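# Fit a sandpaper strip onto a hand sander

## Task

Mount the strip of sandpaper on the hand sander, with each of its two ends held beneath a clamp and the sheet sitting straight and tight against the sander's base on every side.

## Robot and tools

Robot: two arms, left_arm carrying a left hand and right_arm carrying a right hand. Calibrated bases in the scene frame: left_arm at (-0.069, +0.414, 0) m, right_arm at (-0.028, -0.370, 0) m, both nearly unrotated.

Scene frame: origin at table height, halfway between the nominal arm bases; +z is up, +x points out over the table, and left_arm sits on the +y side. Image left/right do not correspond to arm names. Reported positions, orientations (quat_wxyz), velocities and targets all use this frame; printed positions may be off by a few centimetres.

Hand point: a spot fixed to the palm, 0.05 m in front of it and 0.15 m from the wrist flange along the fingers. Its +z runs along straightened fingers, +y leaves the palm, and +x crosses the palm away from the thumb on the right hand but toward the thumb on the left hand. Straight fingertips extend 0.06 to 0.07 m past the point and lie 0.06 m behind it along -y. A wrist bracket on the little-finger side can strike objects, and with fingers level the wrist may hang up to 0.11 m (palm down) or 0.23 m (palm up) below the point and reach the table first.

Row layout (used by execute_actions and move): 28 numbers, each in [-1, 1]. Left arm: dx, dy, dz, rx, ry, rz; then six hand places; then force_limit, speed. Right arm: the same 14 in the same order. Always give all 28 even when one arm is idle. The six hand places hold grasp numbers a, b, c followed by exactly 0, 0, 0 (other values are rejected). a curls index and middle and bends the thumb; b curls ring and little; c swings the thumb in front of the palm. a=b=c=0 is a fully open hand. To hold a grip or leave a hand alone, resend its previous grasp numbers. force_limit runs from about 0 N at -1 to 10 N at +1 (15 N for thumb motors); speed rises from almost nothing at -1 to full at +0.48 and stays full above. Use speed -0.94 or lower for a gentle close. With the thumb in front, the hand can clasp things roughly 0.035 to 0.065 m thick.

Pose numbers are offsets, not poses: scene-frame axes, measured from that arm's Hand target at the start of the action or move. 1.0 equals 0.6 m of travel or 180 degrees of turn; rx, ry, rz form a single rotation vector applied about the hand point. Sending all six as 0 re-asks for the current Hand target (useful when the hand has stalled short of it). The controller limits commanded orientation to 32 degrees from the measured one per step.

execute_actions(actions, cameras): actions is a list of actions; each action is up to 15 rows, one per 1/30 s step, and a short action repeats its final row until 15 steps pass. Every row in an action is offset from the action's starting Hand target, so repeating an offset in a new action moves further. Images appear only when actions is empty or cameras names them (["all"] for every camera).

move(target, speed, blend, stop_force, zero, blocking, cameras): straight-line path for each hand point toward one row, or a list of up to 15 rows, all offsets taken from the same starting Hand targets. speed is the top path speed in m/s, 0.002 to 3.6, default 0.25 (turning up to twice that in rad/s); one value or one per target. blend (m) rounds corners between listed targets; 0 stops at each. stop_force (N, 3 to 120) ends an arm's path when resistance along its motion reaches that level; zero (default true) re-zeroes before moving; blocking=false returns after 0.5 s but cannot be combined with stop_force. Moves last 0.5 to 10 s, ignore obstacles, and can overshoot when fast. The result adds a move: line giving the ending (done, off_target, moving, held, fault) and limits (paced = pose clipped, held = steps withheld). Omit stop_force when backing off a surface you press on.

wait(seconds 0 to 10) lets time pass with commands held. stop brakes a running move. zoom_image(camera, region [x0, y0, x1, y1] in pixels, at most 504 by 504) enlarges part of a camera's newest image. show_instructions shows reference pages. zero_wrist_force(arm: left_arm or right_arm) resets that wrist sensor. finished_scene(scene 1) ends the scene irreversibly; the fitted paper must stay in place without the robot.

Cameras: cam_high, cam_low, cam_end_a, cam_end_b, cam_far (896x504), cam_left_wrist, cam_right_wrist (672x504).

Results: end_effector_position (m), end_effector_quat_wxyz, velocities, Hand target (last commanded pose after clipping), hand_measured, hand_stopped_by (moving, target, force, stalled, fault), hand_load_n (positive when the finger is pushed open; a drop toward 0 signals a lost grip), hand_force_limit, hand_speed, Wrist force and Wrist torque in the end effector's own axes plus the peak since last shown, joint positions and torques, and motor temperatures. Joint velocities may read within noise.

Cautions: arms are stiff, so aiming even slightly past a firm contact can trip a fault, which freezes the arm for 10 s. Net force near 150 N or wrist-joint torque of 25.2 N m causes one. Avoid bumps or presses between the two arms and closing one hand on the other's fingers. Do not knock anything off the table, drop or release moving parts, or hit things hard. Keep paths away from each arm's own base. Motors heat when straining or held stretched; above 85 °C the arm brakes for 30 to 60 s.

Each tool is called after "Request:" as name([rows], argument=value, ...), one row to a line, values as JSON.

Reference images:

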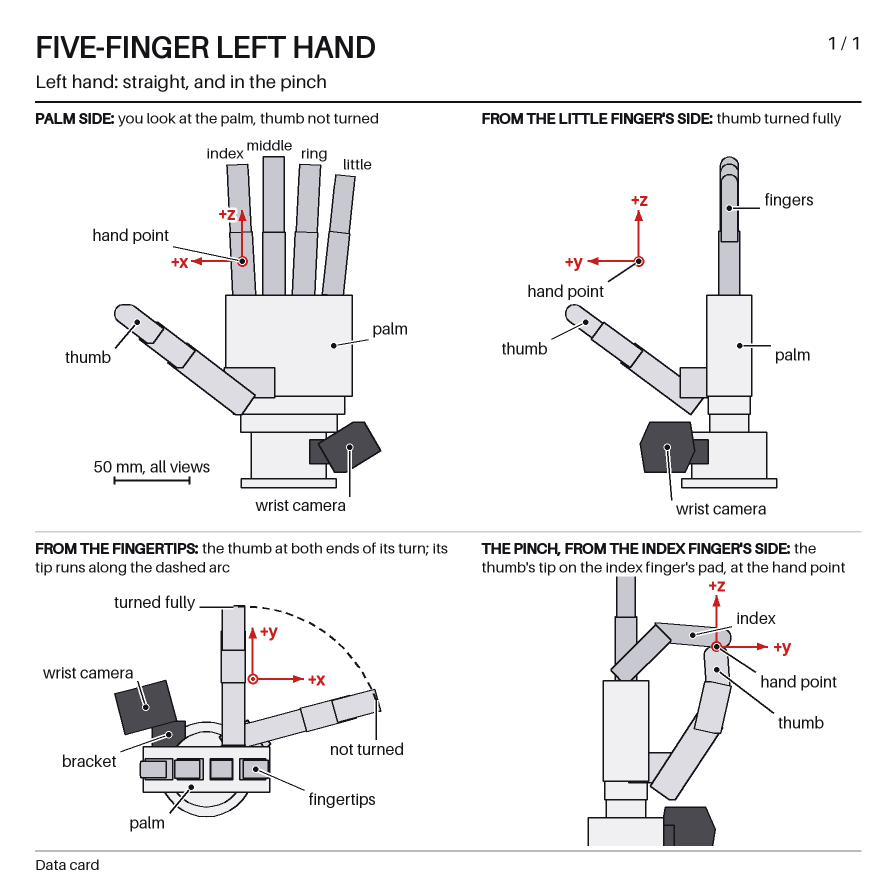

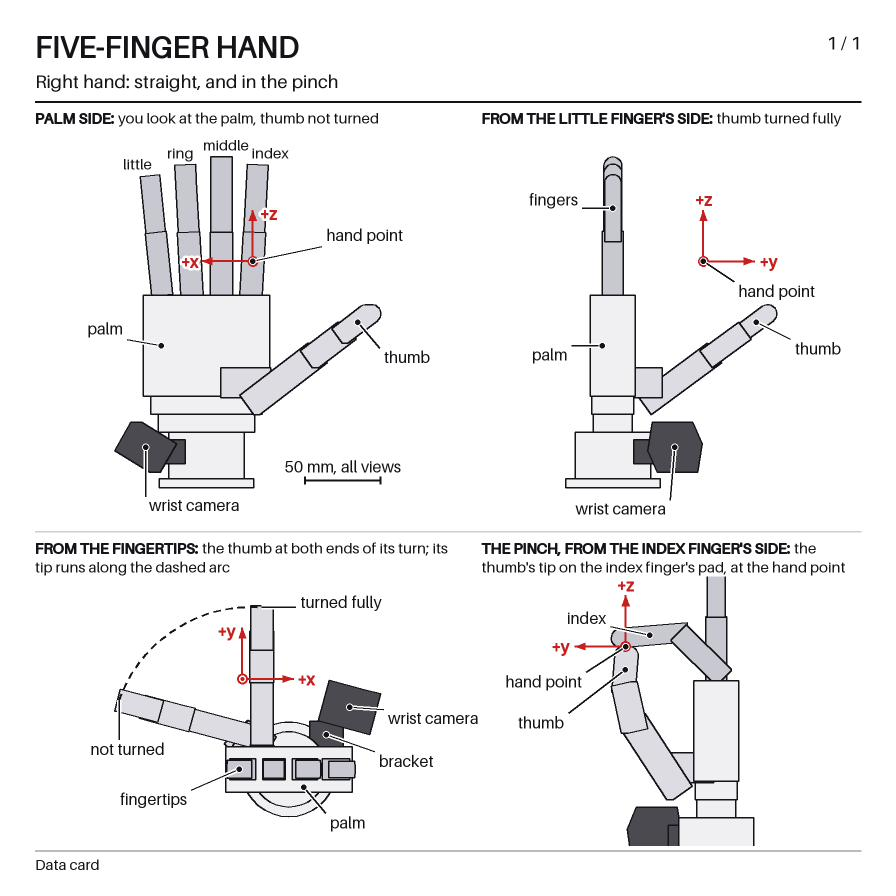

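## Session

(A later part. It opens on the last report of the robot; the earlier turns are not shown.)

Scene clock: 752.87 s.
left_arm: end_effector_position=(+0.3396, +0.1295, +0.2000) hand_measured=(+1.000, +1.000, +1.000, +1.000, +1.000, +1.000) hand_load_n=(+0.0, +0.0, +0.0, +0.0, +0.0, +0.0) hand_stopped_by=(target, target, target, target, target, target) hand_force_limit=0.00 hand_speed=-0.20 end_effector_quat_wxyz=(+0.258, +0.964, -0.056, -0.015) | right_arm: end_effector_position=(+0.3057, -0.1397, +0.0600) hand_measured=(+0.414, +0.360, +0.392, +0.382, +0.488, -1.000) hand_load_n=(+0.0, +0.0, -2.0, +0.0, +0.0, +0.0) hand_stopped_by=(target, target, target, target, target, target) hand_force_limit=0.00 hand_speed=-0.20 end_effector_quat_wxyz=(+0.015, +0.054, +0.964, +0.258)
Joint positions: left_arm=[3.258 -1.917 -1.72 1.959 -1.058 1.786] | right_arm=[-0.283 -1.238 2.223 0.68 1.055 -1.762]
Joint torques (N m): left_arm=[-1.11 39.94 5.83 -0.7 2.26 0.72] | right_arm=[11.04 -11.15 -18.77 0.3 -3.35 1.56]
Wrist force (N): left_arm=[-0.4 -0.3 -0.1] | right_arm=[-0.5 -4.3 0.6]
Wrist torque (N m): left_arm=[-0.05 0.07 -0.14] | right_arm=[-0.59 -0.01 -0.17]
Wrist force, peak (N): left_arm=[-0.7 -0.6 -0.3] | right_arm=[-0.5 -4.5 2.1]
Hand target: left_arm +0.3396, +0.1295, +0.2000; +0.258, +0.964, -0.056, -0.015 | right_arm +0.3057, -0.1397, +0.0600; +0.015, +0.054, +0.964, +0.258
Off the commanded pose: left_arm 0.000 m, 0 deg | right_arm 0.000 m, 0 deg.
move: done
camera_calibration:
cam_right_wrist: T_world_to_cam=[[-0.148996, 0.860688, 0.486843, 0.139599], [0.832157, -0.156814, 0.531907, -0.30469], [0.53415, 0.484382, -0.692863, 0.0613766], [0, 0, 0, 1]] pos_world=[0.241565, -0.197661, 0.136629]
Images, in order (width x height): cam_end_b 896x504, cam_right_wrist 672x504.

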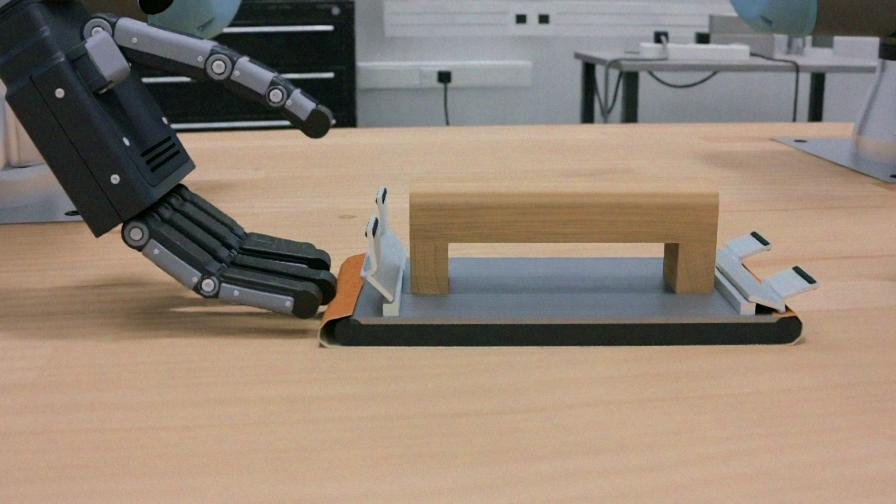

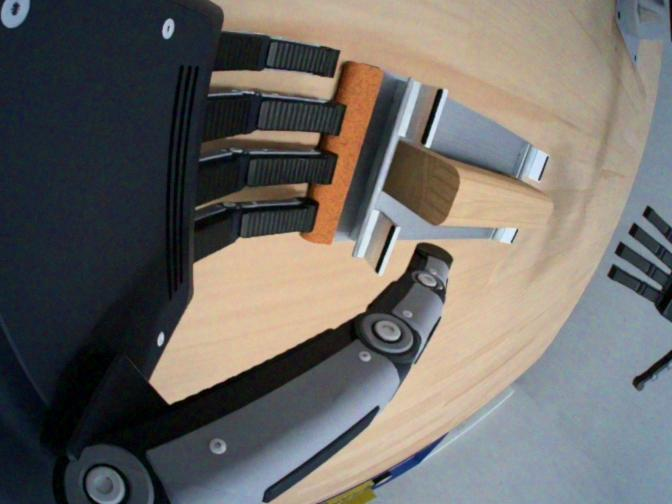

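Request:
move(target=[0, 0, 0, 0, 0, 0, 0, 0, 0, 0, 0, 0, 0, -0.2, 0.0008, 0.0066, 0, 0, 0, 0, 0.34, 0.31, 1, 0, 0, 0, 0, -0.2], speed=0.03, cameras=["cam_end_b", "cam_right_wrist", "cam_end_a"])

Request:
zoom_image(camera="cam_end_b", region=[200, 170, 460, 370])

Request:
zoom_image(camera="cam_right_wrist", region=[270, 20, 470, 230])

Request:
zoom_image(camera="cam_end_a", region=[210, 220, 370, 370])

Scene clock: 757.07 s.
left_arm: end_effector_position=(+0.3396, +0.1295, +0.2000) hand_measured=(+1.000, +1.000, +1.000, +1.000, +1.000, +1.000) hand_load_n=(+0.0, +0.0, +0.0, -0.5, +0.0, +0.0) hand_stopped_by=(target, target, target, target, target, target) hand_force_limit=0.00 hand_speed=-0.20 end_effector_quat_wxyz=(+0.258, +0.964, -0.056, -0.015) | right_arm: end_effector_position=(+0.3062, -0.1358, +0.0600) hand_measured=(+0.414, +0.360, +0.392, +0.382, +0.488, -1.000) hand_load_n=(+0.0, +0.0, -3.5, +0.5, +0.0, +0.0) hand_stopped_by=(target, target, target, target, target, target) hand_force_limit=0.00 hand_speed=-0.20 end_effector_quat_wxyz=(+0.015, +0.054, +0.964, +0.258)
Joint positions: left_arm=[3.258 -1.917 -1.72 1.959 -1.058 1.786] | right_arm=[-0.268 -1.237 2.219 0.675 1.054 -1.744]
Joint torques (N m): left_arm=[-1.44 38.3 5.72 -0.76 2.27 -0.09] | right_arm=[10.9 -9.78 -18.65 0.32 -3.69 1.2]
Wrist force (N): left_arm=[-0.1 -0.4 -0.1] | right_arm=[-0.4 -5.4 -2.2]
Wrist torque (N m): left_arm=[-0.07 0.03 -0.12] | right_arm=[-0.51 0.07 -0.20]
Wrist force, peak (N): left_arm=[-0.7 -0.5 0.0] | right_arm=[-0.4 -5.4 -2.2]
Hand target: left_arm +0.3396, +0.1295, +0.2000; +0.258, +0.964, -0.056, -0.015 | right_arm +0.3062, -0.1358, +0.0600; +0.015, +0.054, +0.964, +0.258
Off the commanded pose: left_arm 0.000 m, 0 deg | right_arm 0.000 m, 0 deg.
move: done
camera_calibration:
cam_right_wrist: T_world_to_cam=[[-0.148996, 0.860688, 0.486843, 0.136231], [0.832157, -0.156814, 0.531907, -0.304479], [0.53415, 0.484382, -0.692863, 0.059172], [0, 0, 0, 1]] pos_world=[0.242065, -0.193661, 0.136629]
Images, in order (width x height): cam_end_a 896x504, cam_end_b 896x504, cam_right_wrist 672x504.

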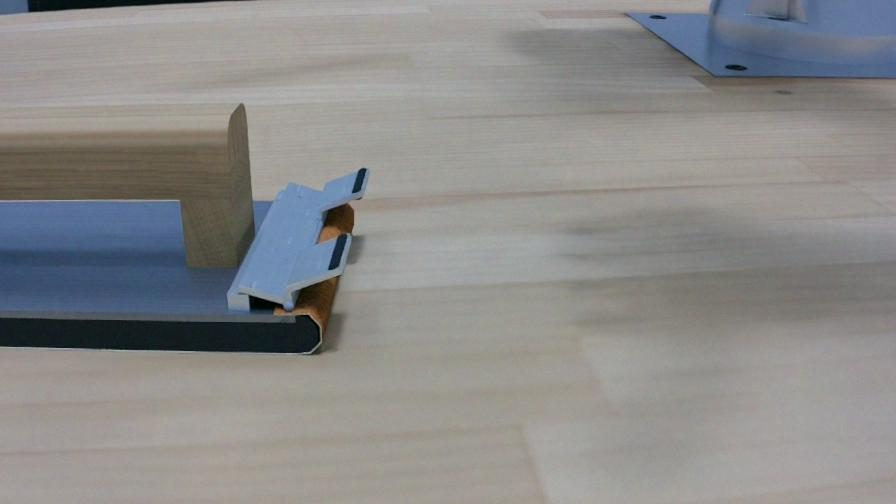

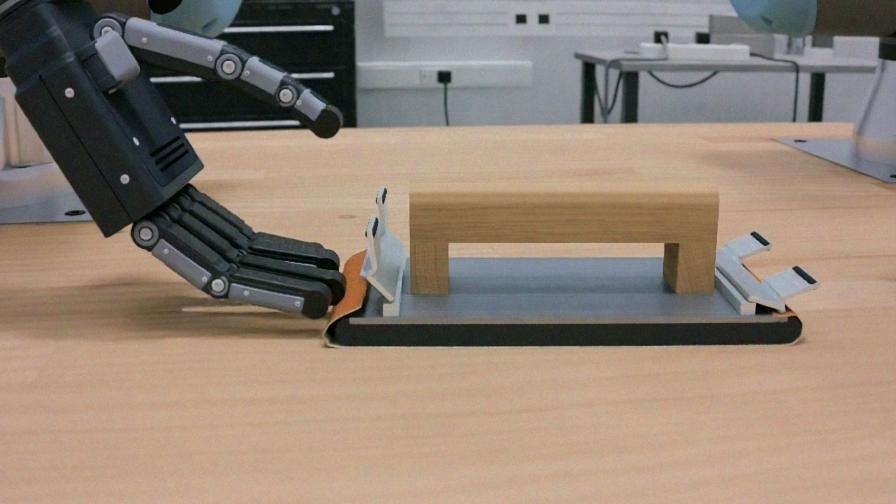

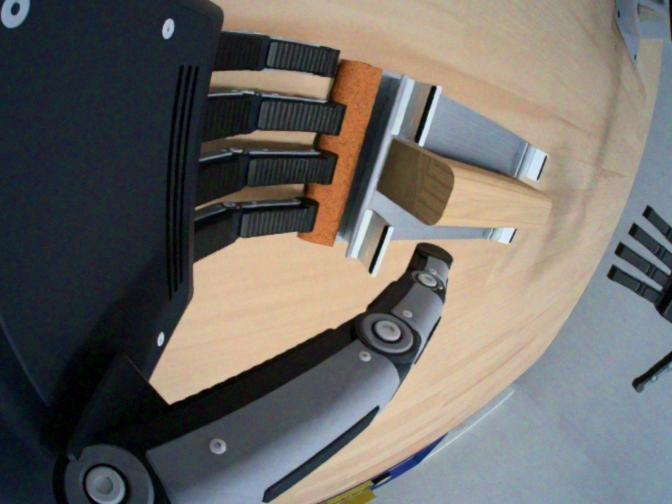

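Scaled by 1.938 from the camera's 896x504 image, which has a finer 1280x720 frame.

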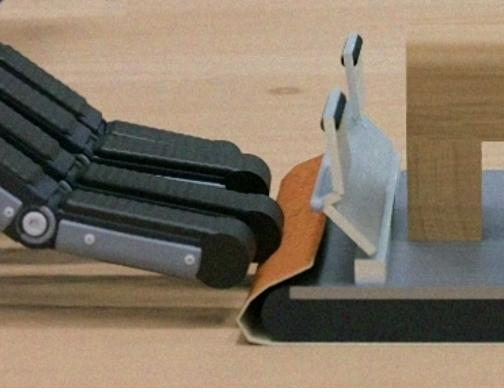

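Scaled by 2.400 from the camera's 672x504 image, which has a finer 960x720 frame.

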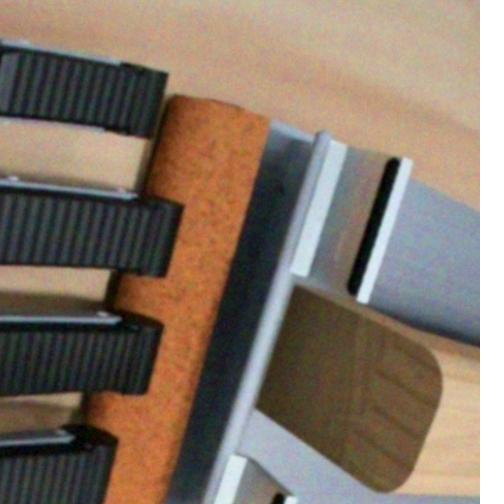

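Scaled by 3.150 from the camera's 896x504 image, which has a finer 1280x720 frame.

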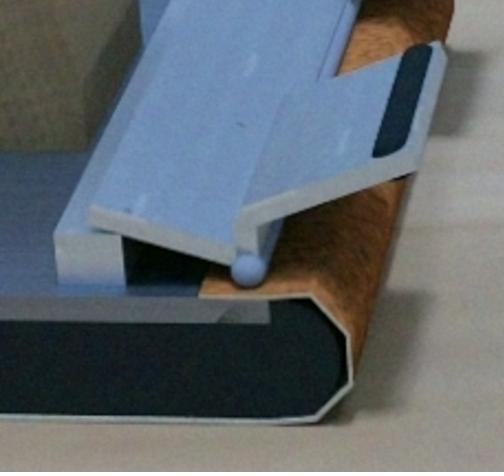

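Request:
move(target=[0, 0, 0, 0, 0, 0, 0, 0, 0, 0, 0, 0, 0, -0.2, 0.0004, 0.0035, 0, 0, 0, 0, 0.34, 0.31, 1, 0, 0, 0, 0, -0.2], speed=0.02, cameras=["cam_end_b", "cam_right_wrist", "cam_end_a"])

Request:
zoom_image(camera="cam_end_b", region=[280, 220, 420, 360])

Request:
zoom_image(camera="cam_right_wrist", region=[270, 20, 470, 230])

Request:
zoom_image(camera="cam_end_a", region=[210, 220, 370, 370])

Scene clock: 763.33 s.
left_arm: end_effector_position=(+0.3396, +0.1295, +0.2000) hand_measured=(+1.000, +1.000, +1.000, +1.000, +1.000, +1.000) hand_load_n=(+0.0, +0.0, +0.0, +0.0, +0.0, +0.0) hand_stopped_by=(target, target, target, target, target, target) hand_force_limit=0.00 hand_speed=-0.20 end_effector_quat_wxyz=(+0.258, +0.964, -0.056, -0.015) | right_arm: end_effector_position=(+0.3064, -0.1337, +0.0600) hand_measured=(+0.414, +0.360, +0.392, +0.382, +0.488, -1.000) hand_load_n=(+0.5, +0.0, -2.5, +0.0, +0.0, +0.0) hand_stopped_by=(target, target, target, target, target, target) hand_force_limit=0.00 hand_speed=-0.20 end_effector_quat_wxyz=(+0.015, +0.054, +0.964, +0.258)
Joint positions: left_arm=[3.258 -1.917 -1.72 1.959 -1.058 1.786] | right_arm=[-0.26 -1.237 2.216 0.673 1.053 -1.735]
Joint torques (N m): left_arm=[-1.88 36.45 6.33 -0.78 2.21 -0.93] | right_arm=[11.19 -10.02 -17.56 0.22 -3.95 1.83]
Wrist force (N): left_arm=[-0.3 -0.4 -0.4] | right_arm=[-0.5 -6.4 -2.9]
Wrist torque (N m): left_arm=[-0.05 0.05 -0.13] | right_arm=[-0.49 0.09 -0.23]
Wrist force, peak (N): left_arm=[-0.7 -0.7 -0.3] | right_arm=[-0.4 -6.5 -2.7]
Hand target: left_arm +0.3396, +0.1295, +0.2000; +0.258, +0.964, -0.056, -0.015 | right_arm +0.3064, -0.1337, +0.0600; +0.015, +0.054, +0.964, +0.258
Off the commanded pose: left_arm 0.000 m, 0 deg | right_arm 0.000 m, 0 deg.
move: done
camera_calibration:
cam_right_wrist: T_world_to_cam=[[-0.148996, 0.860688, 0.486843, 0.134453], [0.832157, -0.156814, 0.531907, -0.304316], [0.53415, 0.484382, -0.692863, 0.058048], [0, 0, 0, 1]] pos_world=[0.242265, -0.191561, 0.136629]
Images, in order (width x height): cam_end_a 896x504, cam_end_b 896x504, cam_right_wrist 672x504.

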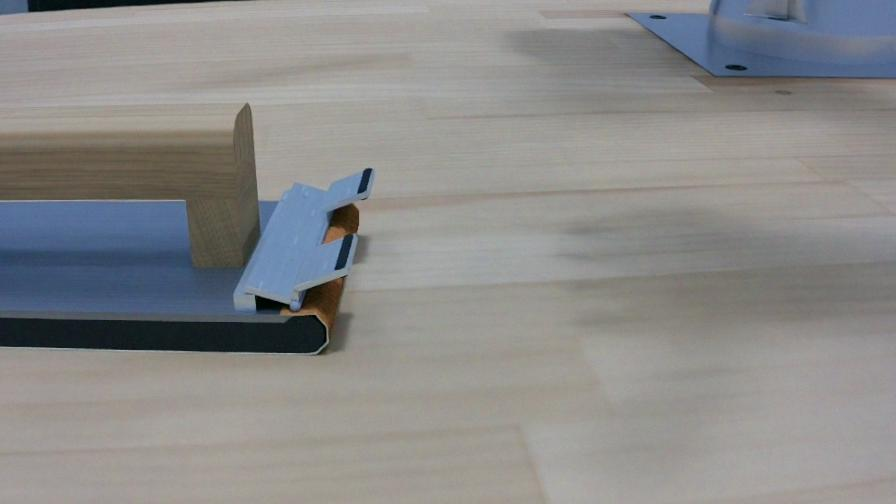

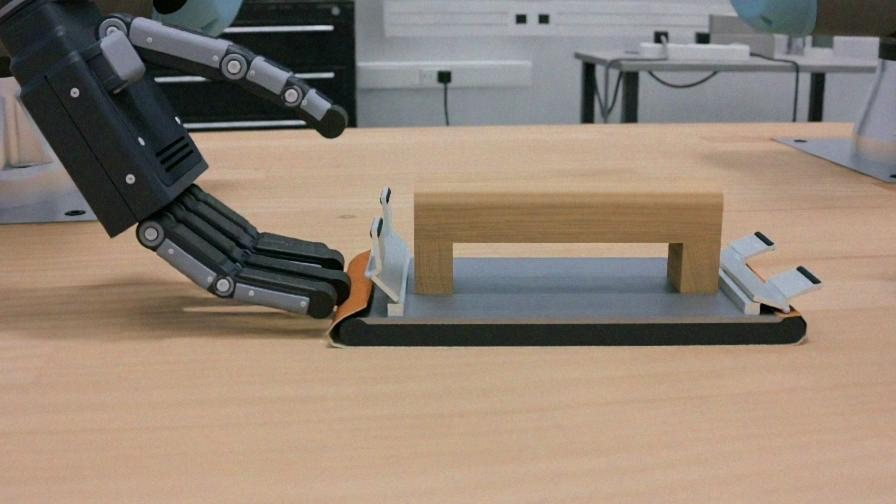

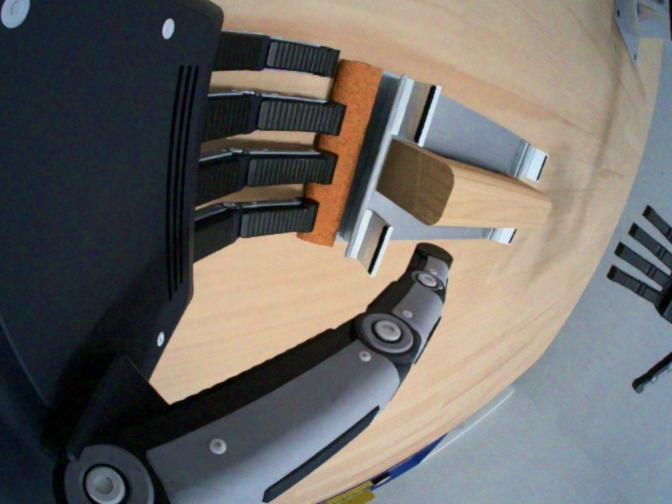

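Scaled by 3.600 from the camera's 896x504 image, which has a finer 1280x720 frame.

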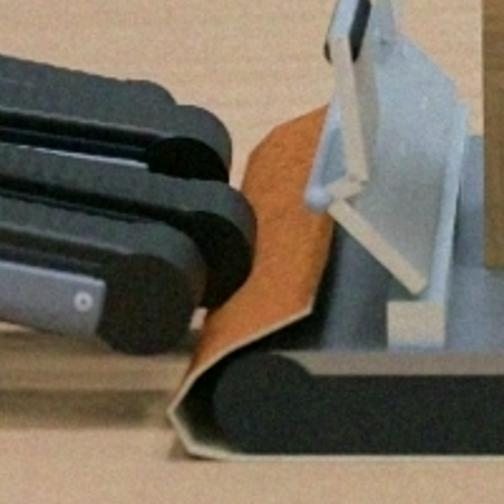

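Scaled by 2.400 from the camera's 672x504 image, which has a finer 960x720 frame.

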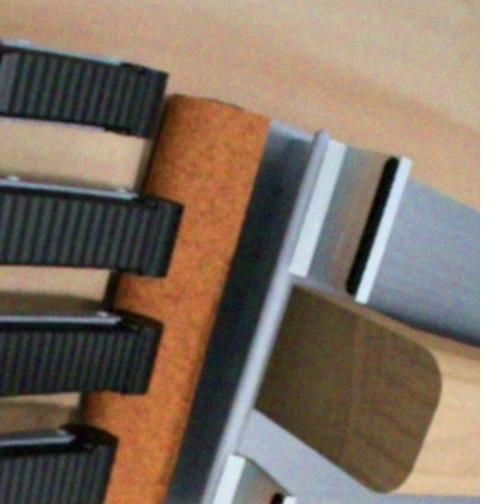

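Scaled by 3.150 from the camera's 896x504 image, which has a finer 1280x720 frame.

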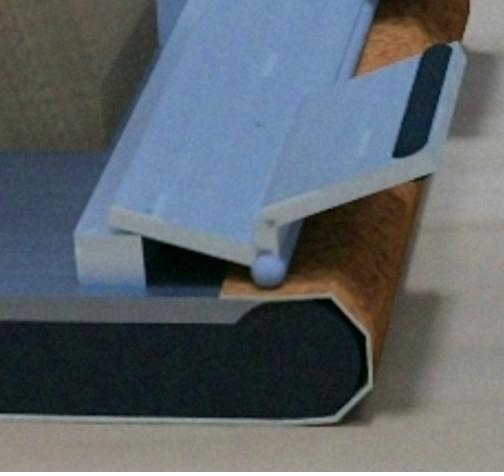

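Request:
move([
  [0, 0, 0, 0, 0, 0, 0, 0, 0, 0, 0, 0, 0, -0.2, -0.0004, -0.0033, 0.0042, 0, 0, 0, 0.34, 0.31, 1, 0, 0, 0, 0, -0.2],
  [0, 0, 0, 0, 0, 0, 0, 0, 0, 0, 0, 0, 0, -0.2, 0.0005, 0.0042, 0.0042, 0, 0, 0, 0.34, 0.31, 1, 0, 0, 0, 0, -0.2],
], speed=0.02, cameras=["cam_end_b", "cam_right_wrist", "cam_end_a"])

Request:
zoom_image(camera="cam_end_b", region=[280, 220, 420, 360])

Request:
zoom_image(camera="cam_right_wrist", region=[270, 20, 470, 230])

Scene clock: 781.97 s.
left_arm: end_effector_position=(+0.3396, +0.1295, +0.2000) hand_measured=(+1.000, +1.000, +1.000, +1.000, +1.000, +1.000) hand_load_n=(+0.0, +0.0, +0.0, +0.0, +0.0, +0.0) hand_stopped_by=(target, target, target, target, target, target) hand_force_limit=0.00 hand_speed=-0.20 end_effector_quat_wxyz=(+0.258, +0.964, -0.056, -0.015) | right_arm: end_effector_position=(+0.3068, -0.1312, +0.0625) hand_measured=(+0.414, +0.360, +0.392, +0.382, +0.488, -1.000) hand_load_n=(+0.0, +0.0, -0.5, +0.0, -0.5, +0.0) hand_stopped_by=(target, target, target, target, target, target) hand_force_limit=0.00 hand_speed=-0.20 end_effector_quat_wxyz=(+0.015, +0.054, +0.964, +0.258)
Joint positions: left_arm=[3.258 -1.917 -1.72 1.959 -1.058 1.786] | right_arm=[-0.25 -1.243 2.212 0.678 1.052 -1.724]
Joint torques (N m): left_arm=[-1.37 34.81 5.65 -0.69 2.15 -1.78] | right_arm=[11.51 -10.86 -18.09 0.54 -4 1.33]
Wrist force (N): left_arm=[-0.4 -0.4 -0.1] | right_arm=[-0.5 -6.5 -0.8]
Wrist torque (N m): left_arm=[-0.06 0.08 -0.14] | right_arm=[-0.49 0.02 -0.19]
Wrist force, peak (N): left_arm=[-0.7 -0.3 -0.3] | right_arm=[-0.2 -6.7 -3.0]
Hand target: left_arm +0.3396, +0.1295, +0.2000; +0.258, +0.964, -0.056, -0.015 | right_arm +0.3067, -0.1312, +0.0625; +0.015, +0.054, +0.964, +0.258
Off the commanded pose: left_arm 0.000 m, 0 deg | right_arm 0.000 m, 0 deg.
move: done
camera_calibration:
cam_right_wrist: T_world_to_cam=[[-0.14901, 0.860721, 0.486781, 0.131099], [0.832069, -0.156843, 0.532036, -0.305558], [0.534283, 0.484313, -0.692808, 0.0584256], [0, 0, 0, 1]] pos_world=[0.242565, -0.189061, 0.139229]
Images, in order (width x height): cam_end_a 896x504, cam_end_b 896x504, cam_right_wrist 672x504.

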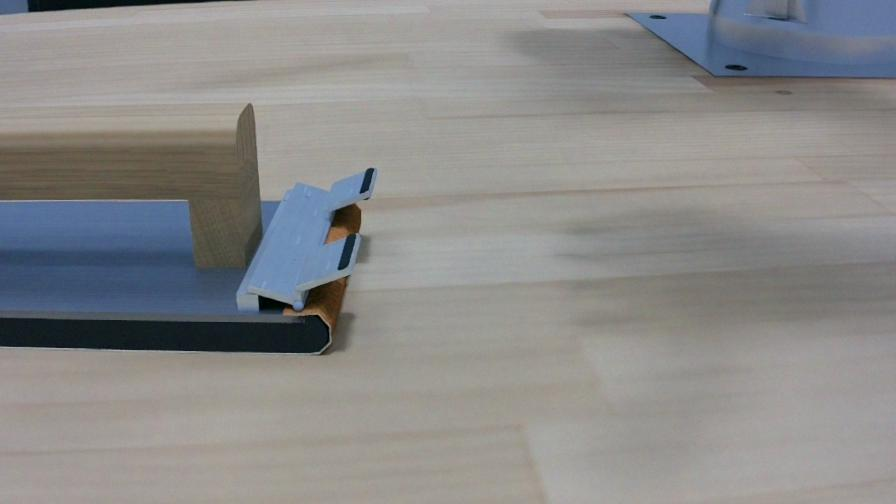

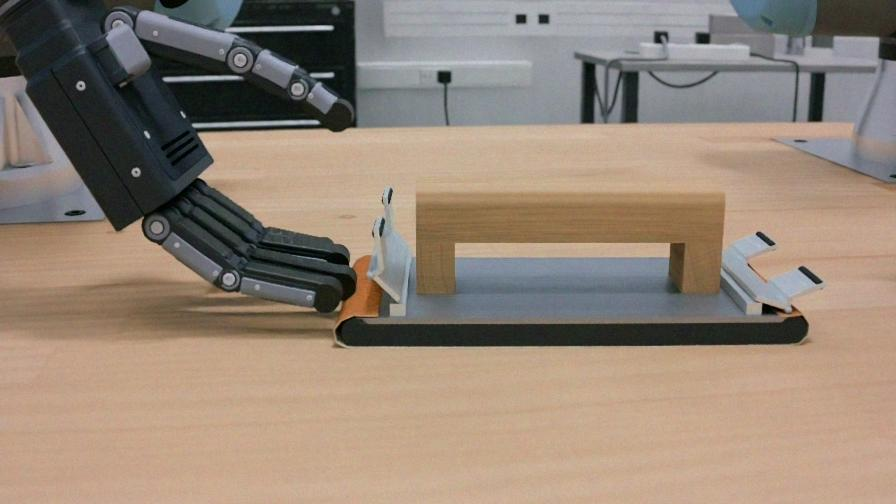

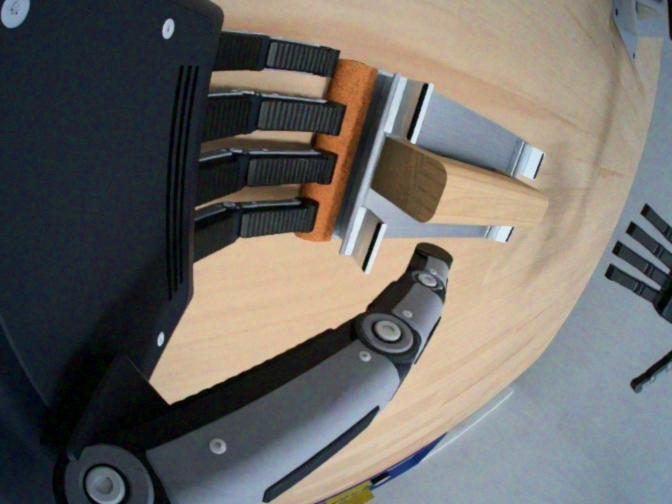

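Scaled by 3.600 from the camera's 896x504 image, which has a finer 1280x720 frame.

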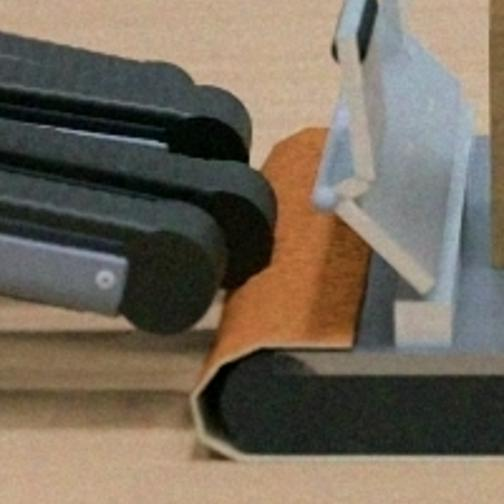

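Scaled by 2.400 from the camera's 672x504 image, which has a finer 960x720 frame.

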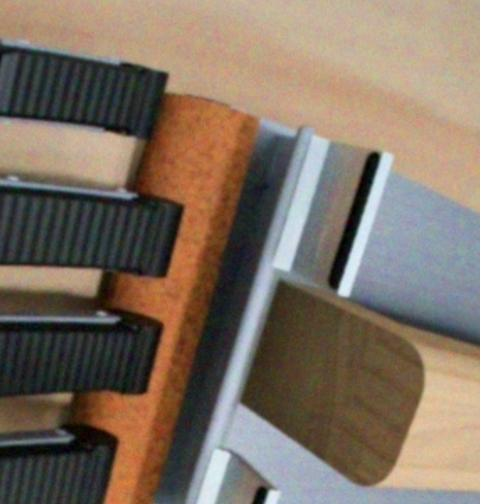

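Request:
move([
  [-0.1398, -0.3325, 0.0, 0, 0, 0, 0, 0, 0, 0, 0, 0, 0, -0.2, 0, 0, 0, 0, 0, 0, 0.34, 0.31, 1, 0, 0, 0, 0, -0.2],
  [-0.1398, -0.3575, -0.0833, 0, 0, 0, 0, 0, 0, 0, 0, 0, 0, -0.2, 0, 0, 0, 0, 0, 0, 0.34, 0.31, 1, 0, 0, 0, 0, -0.2],
  [-0.1398, -0.3917, -0.1163, 0, 0, 0, 0, 0, 0, 0, 0, 0, 0, -0.2, 0, 0, 0, 0, 0, 0, 0.34, 0.31, 1, 0, 0, 0, 0, -0.2],
], speed=[0.15, 0.1, 0.05], blend=[0.02, 0.01, 0], cameras=["cam_high", "cam_end_b", "cam_right_wrist", "cam_left_wrist", "cam_far"])

Request:
zoom_image(camera="cam_end_b", region=[280, 150, 480, 360])

Request:
zoom_image(camera="cam_left_wrist", region=[280, 40, 560, 260])

Request:
zoom_image(camera="cam_right_wrist", region=[270, 20, 520, 260])

Scene clock: 797.63 s.
left_arm: end_effector_position=(+0.2557, -0.1054, +0.1303) hand_measured=(+1.000, +1.000, +1.000, +1.000, +1.000, +1.000) hand_load_n=(+0.0, +0.0, +0.0, +0.0, +0.0, +0.0) hand_stopped_by=(target, target, target, target, target, target) hand_force_limit=0.00 hand_speed=-0.20 end_effector_quat_wxyz=(+0.258, +0.964, -0.056, -0.015) | right_arm: end_effector_position=(+0.3067, -0.1311, +0.0625) hand_measured=(+0.414, +0.360, +0.392, +0.382, +0.488, -1.000) hand_load_n=(+0.0, +0.0, -1.0, +0.0, +0.0, +0.0) hand_stopped_by=(target, target, target, target, target, target) hand_force_limit=0.00 hand_speed=-0.20 end_effector_quat_wxyz=(+0.015, +0.054, +0.964, +0.258)
Joint positions: left_arm=[2.654 -2.065 -1.603 2.327 -1.097 1.098] | right_arm=[-0.25 -1.243 2.212 0.678 1.052 -1.724]
Joint torques (N m): left_arm=[-7.5 31.22 26.88 0.36 -1.3 -2.52] | right_arm=[10.49 -10.43 -18.12 0.58 -0.48 1.24]
Wrist force (N): left_arm=[-0.1 0.1 -0.1] | right_arm=[-0.9 -6.0 -0.6]
Wrist torque (N m): left_arm=[0.01 0.02 -0.02] | right_arm=[-0.52 0.06 -0.20]
Wrist force, peak (N): left_arm=[-0.2 -1.2 -0.7] | right_arm=[-0.9 -6.6 -0.6]
Hand target: left_arm +0.2557, -0.1055, +0.1302; +0.258, +0.964, -0.056, -0.015 | right_arm +0.3067, -0.1312, +0.0625; +0.015, +0.054, +0.964, +0.258
Off the commanded pose: left_arm 0.000 m, 0 deg | right_arm 0.000 m, 0 deg.
move: done
camera_calibration:
cam_left_wrist: T_world_to_cam=[[0.368057, 0.776609, -0.511286, 0.0596858], [0.81727, -0.00798249, 0.5762, -0.293137], [0.4434, -0.629933, -0.637637, 0.0161105], [0, 0, 0, 1]] pos_world=[0.210461, -0.038544, 0.209695]
cam_right_wrist: T_world_to_cam=[[-0.148996, 0.860688, 0.486843, 0.131081], [0.832157, -0.156814, 0.531907, -0.305556], [0.53415, 0.484382, -0.692863, 0.0584782], [0, 0, 0, 1]] pos_world=[0.242565, -0.189061, 0.139229]
Images, in order (width x height): cam_high 896x504, cam_end_b 896x504, cam_far 896x504, cam_left_wrist 672x504, cam_right_wrist 672x504.

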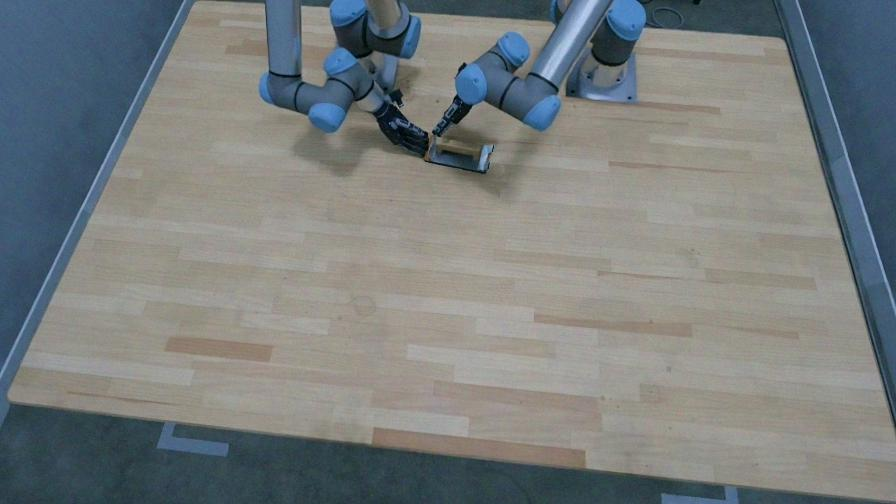

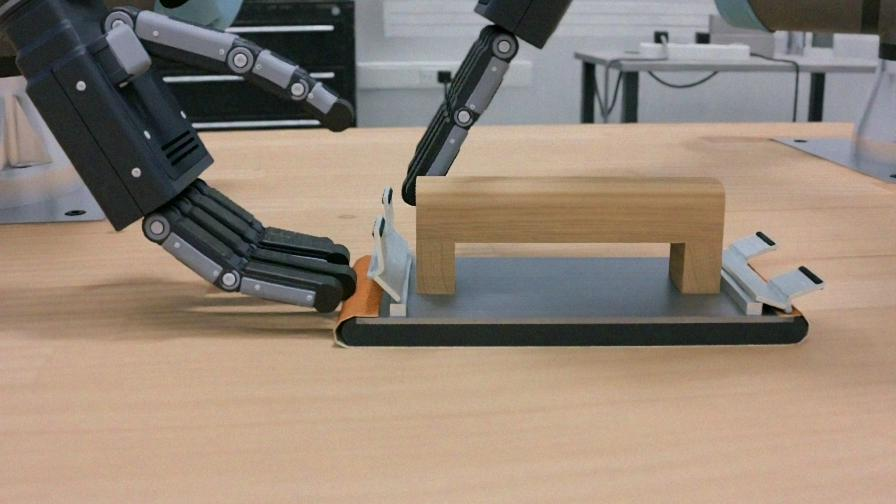

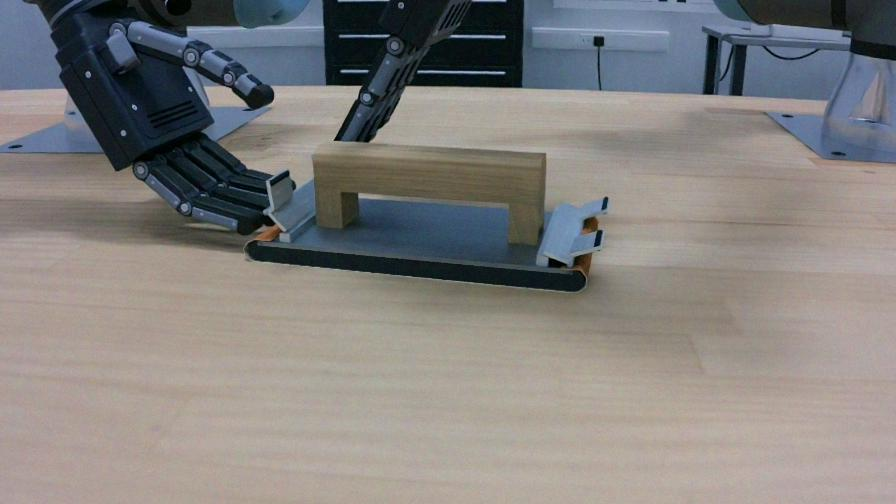

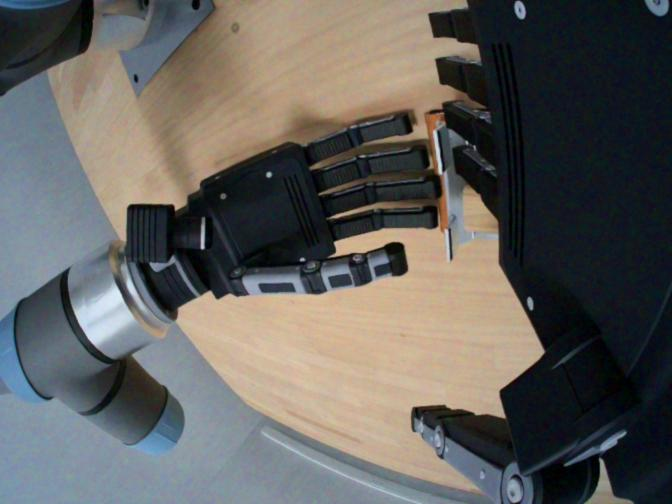

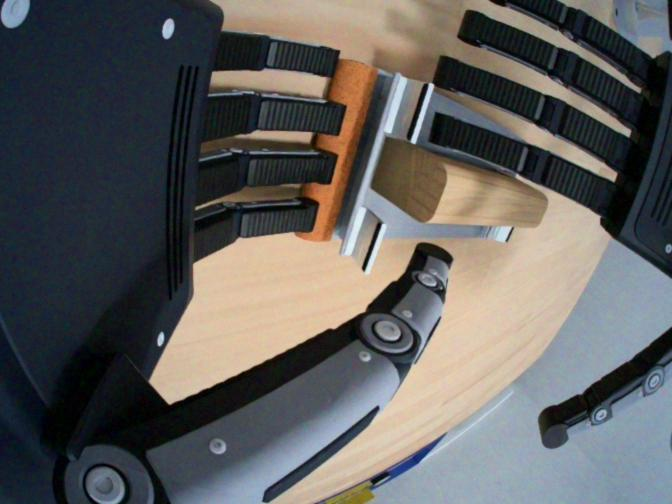

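Scaled by 2.400 from the camera's 896x504 image, which has a finer 1280x720 frame.

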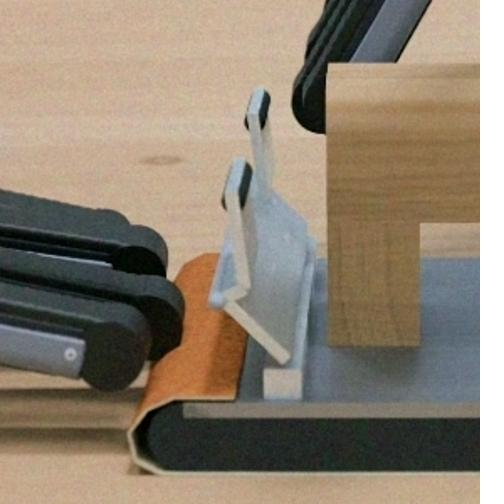

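Scaled by 1.800 from the camera's 672x504 image, which has a finer 960x720 frame.

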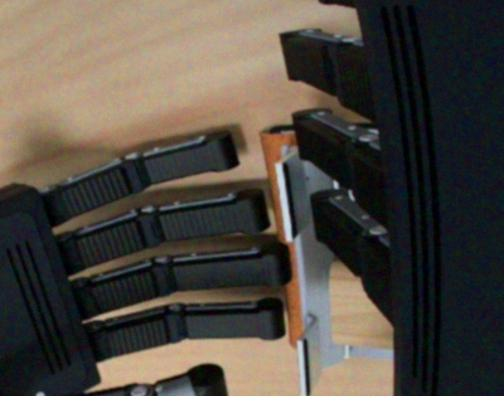

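Scaled by 2.016 from the camera's 672x504 image, which has a finer 960x720 frame.

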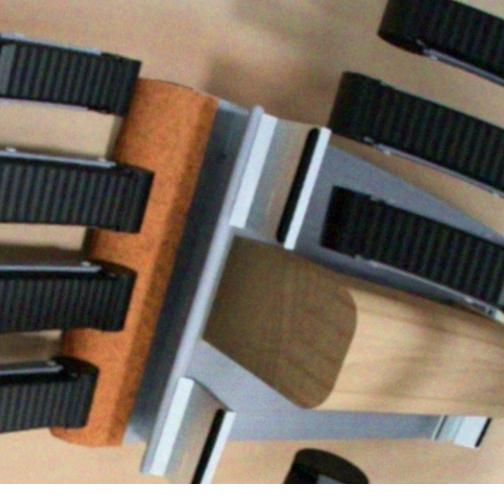

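Request:
move(target=[-0.0035, -0.0281, -0.004, 0, 0, 0, 0, 0, 0, 0, 0, 0, 0, -0.2, 0, 0, 0, 0, 0, 0, 0.34, 0.31, 1, 0, 0, 0, 0, -0.2], speed=0.012, stop_force=15, cameras=["cam_end_b", "cam_right_wrist", "cam_end_a"])

Request:
zoom_image(camera="cam_end_b", region=[280, 150, 480, 360])

Request:
zoom_image(camera="cam_right_wrist", region=[270, 20, 520, 260])

Scene clock: 805.37 s.
left_arm: end_effector_position=(+0.2536, -0.1224, +0.1278) hand_measured=(+1.000, +1.000, +1.000, +1.000, +1.000, +1.000) hand_load_n=(+0.0, +0.0, +0.0, +0.0, +0.0, +0.0) hand_stopped_by=(target, target, target, target, target, target) hand_force_limit=0.00 hand_speed=-0.20 end_effector_quat_wxyz=(+0.258, +0.964, -0.056, -0.015) | right_arm: end_effector_position=(+0.3067, -0.1312, +0.0625) hand_measured=(+0.414, +0.360, +0.392, +0.382, +0.488, -1.000) hand_load_n=(+0.0, +5.5, -3.5, +0.0, +0.0, +0.0) hand_stopped_by=(target, target, target, target, target, target) hand_force_limit=0.00 hand_speed=-0.20 end_effector_quat_wxyz=(+0.015, +0.054, +0.964, +0.258)
Joint positions: left_arm=[2.619 -2.089 -1.567 2.331 -1.105 1.061] | right_arm=[-0.25 -1.243 2.212 0.678 1.052 -1.724]
Joint torques (N m): left_arm=[-7.7 30.28 25.64 0.57 -1.29 -2.33] | right_arm=[5.29 -16.29 -14.09 2.67 -1.37 0.99]
Wrist force (N): left_arm=[-0.2 -0.1 -0.1] | right_arm=[-0.5 -5.4 2.2]
Wrist torque (N m): left_arm=[-0.01 0.04 -0.02] | right_arm=[-0.57 -0.11 -0.21]
Wrist force, peak (N): left_arm=[-1.7 -2.5 -5.0] | right_arm=[-2.1 -6.6 -1.0]
Hand target: left_arm +0.2536, -0.1224, +0.1278; +0.258, +0.964, -0.056, -0.015 | right_arm +0.3067, -0.1312, +0.0625; +0.015, +0.054, +0.964, +0.258
Off the commanded pose: left_arm 0.000 m, 0 deg | right_arm 0.000 m, 0 deg.
move: done
camera_calibration:
cam_right_wrist: T_world_to_cam=[[-0.149036, 0.860695, 0.486818, 0.131095], [0.83215, -0.156772, 0.53193, -0.30555], [0.534149, 0.484383, -0.692862, 0.0584785], [0, 0, 0, 1]] pos_world=[0.242565, -0.189061, 0.139229]
Images, in order (width x height): cam_end_a 896x504, cam_end_b 896x504, cam_right_wrist 672x504.

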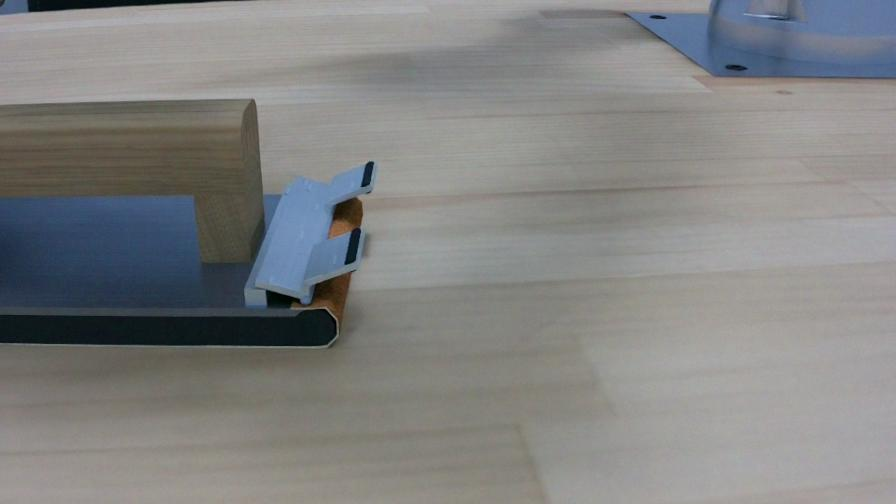

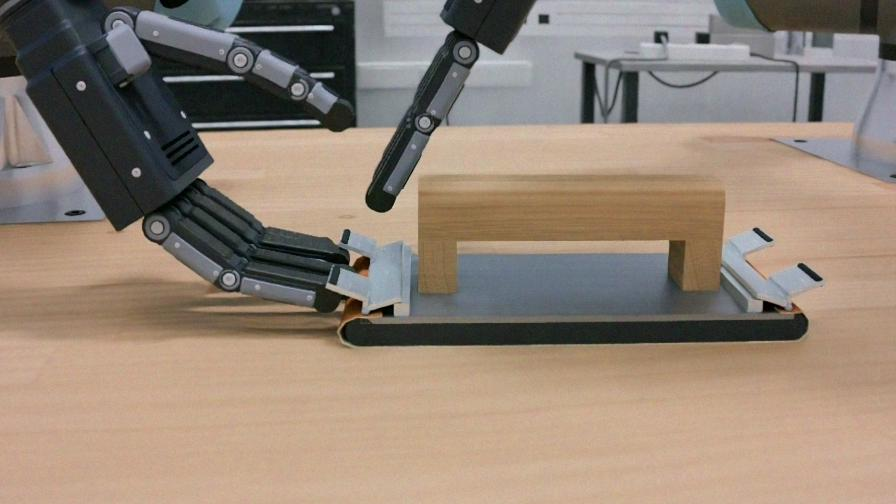

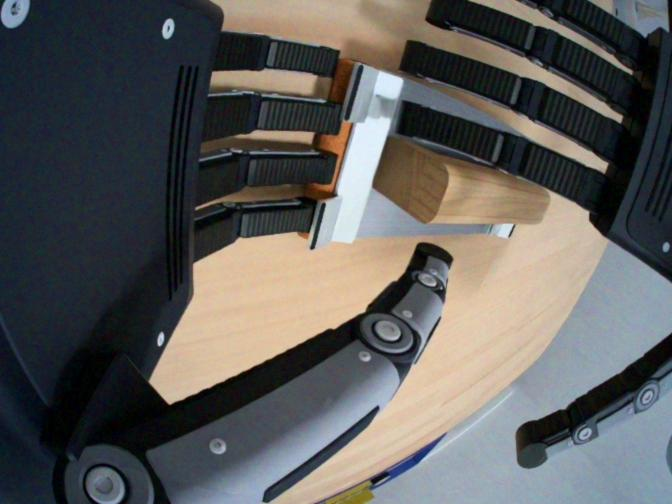

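Scaled by 2.400 from the camera's 896x504 image, which has a finer 1280x720 frame.

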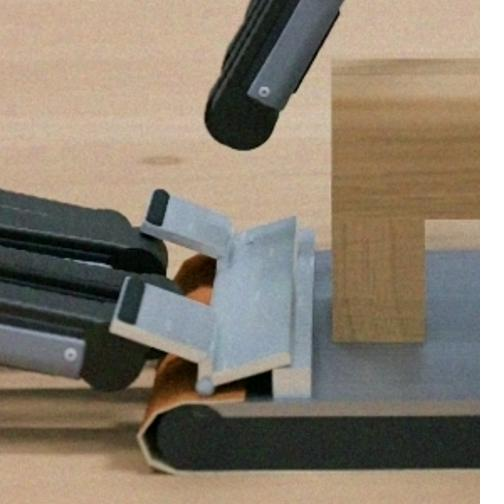

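Scaled by 2.016 from the camera's 672x504 image, which has a finer 960x720 frame.

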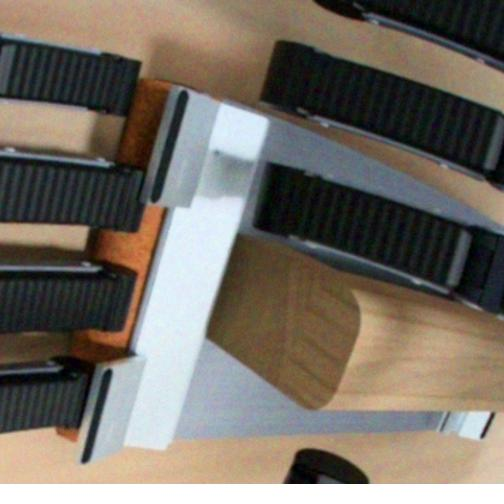

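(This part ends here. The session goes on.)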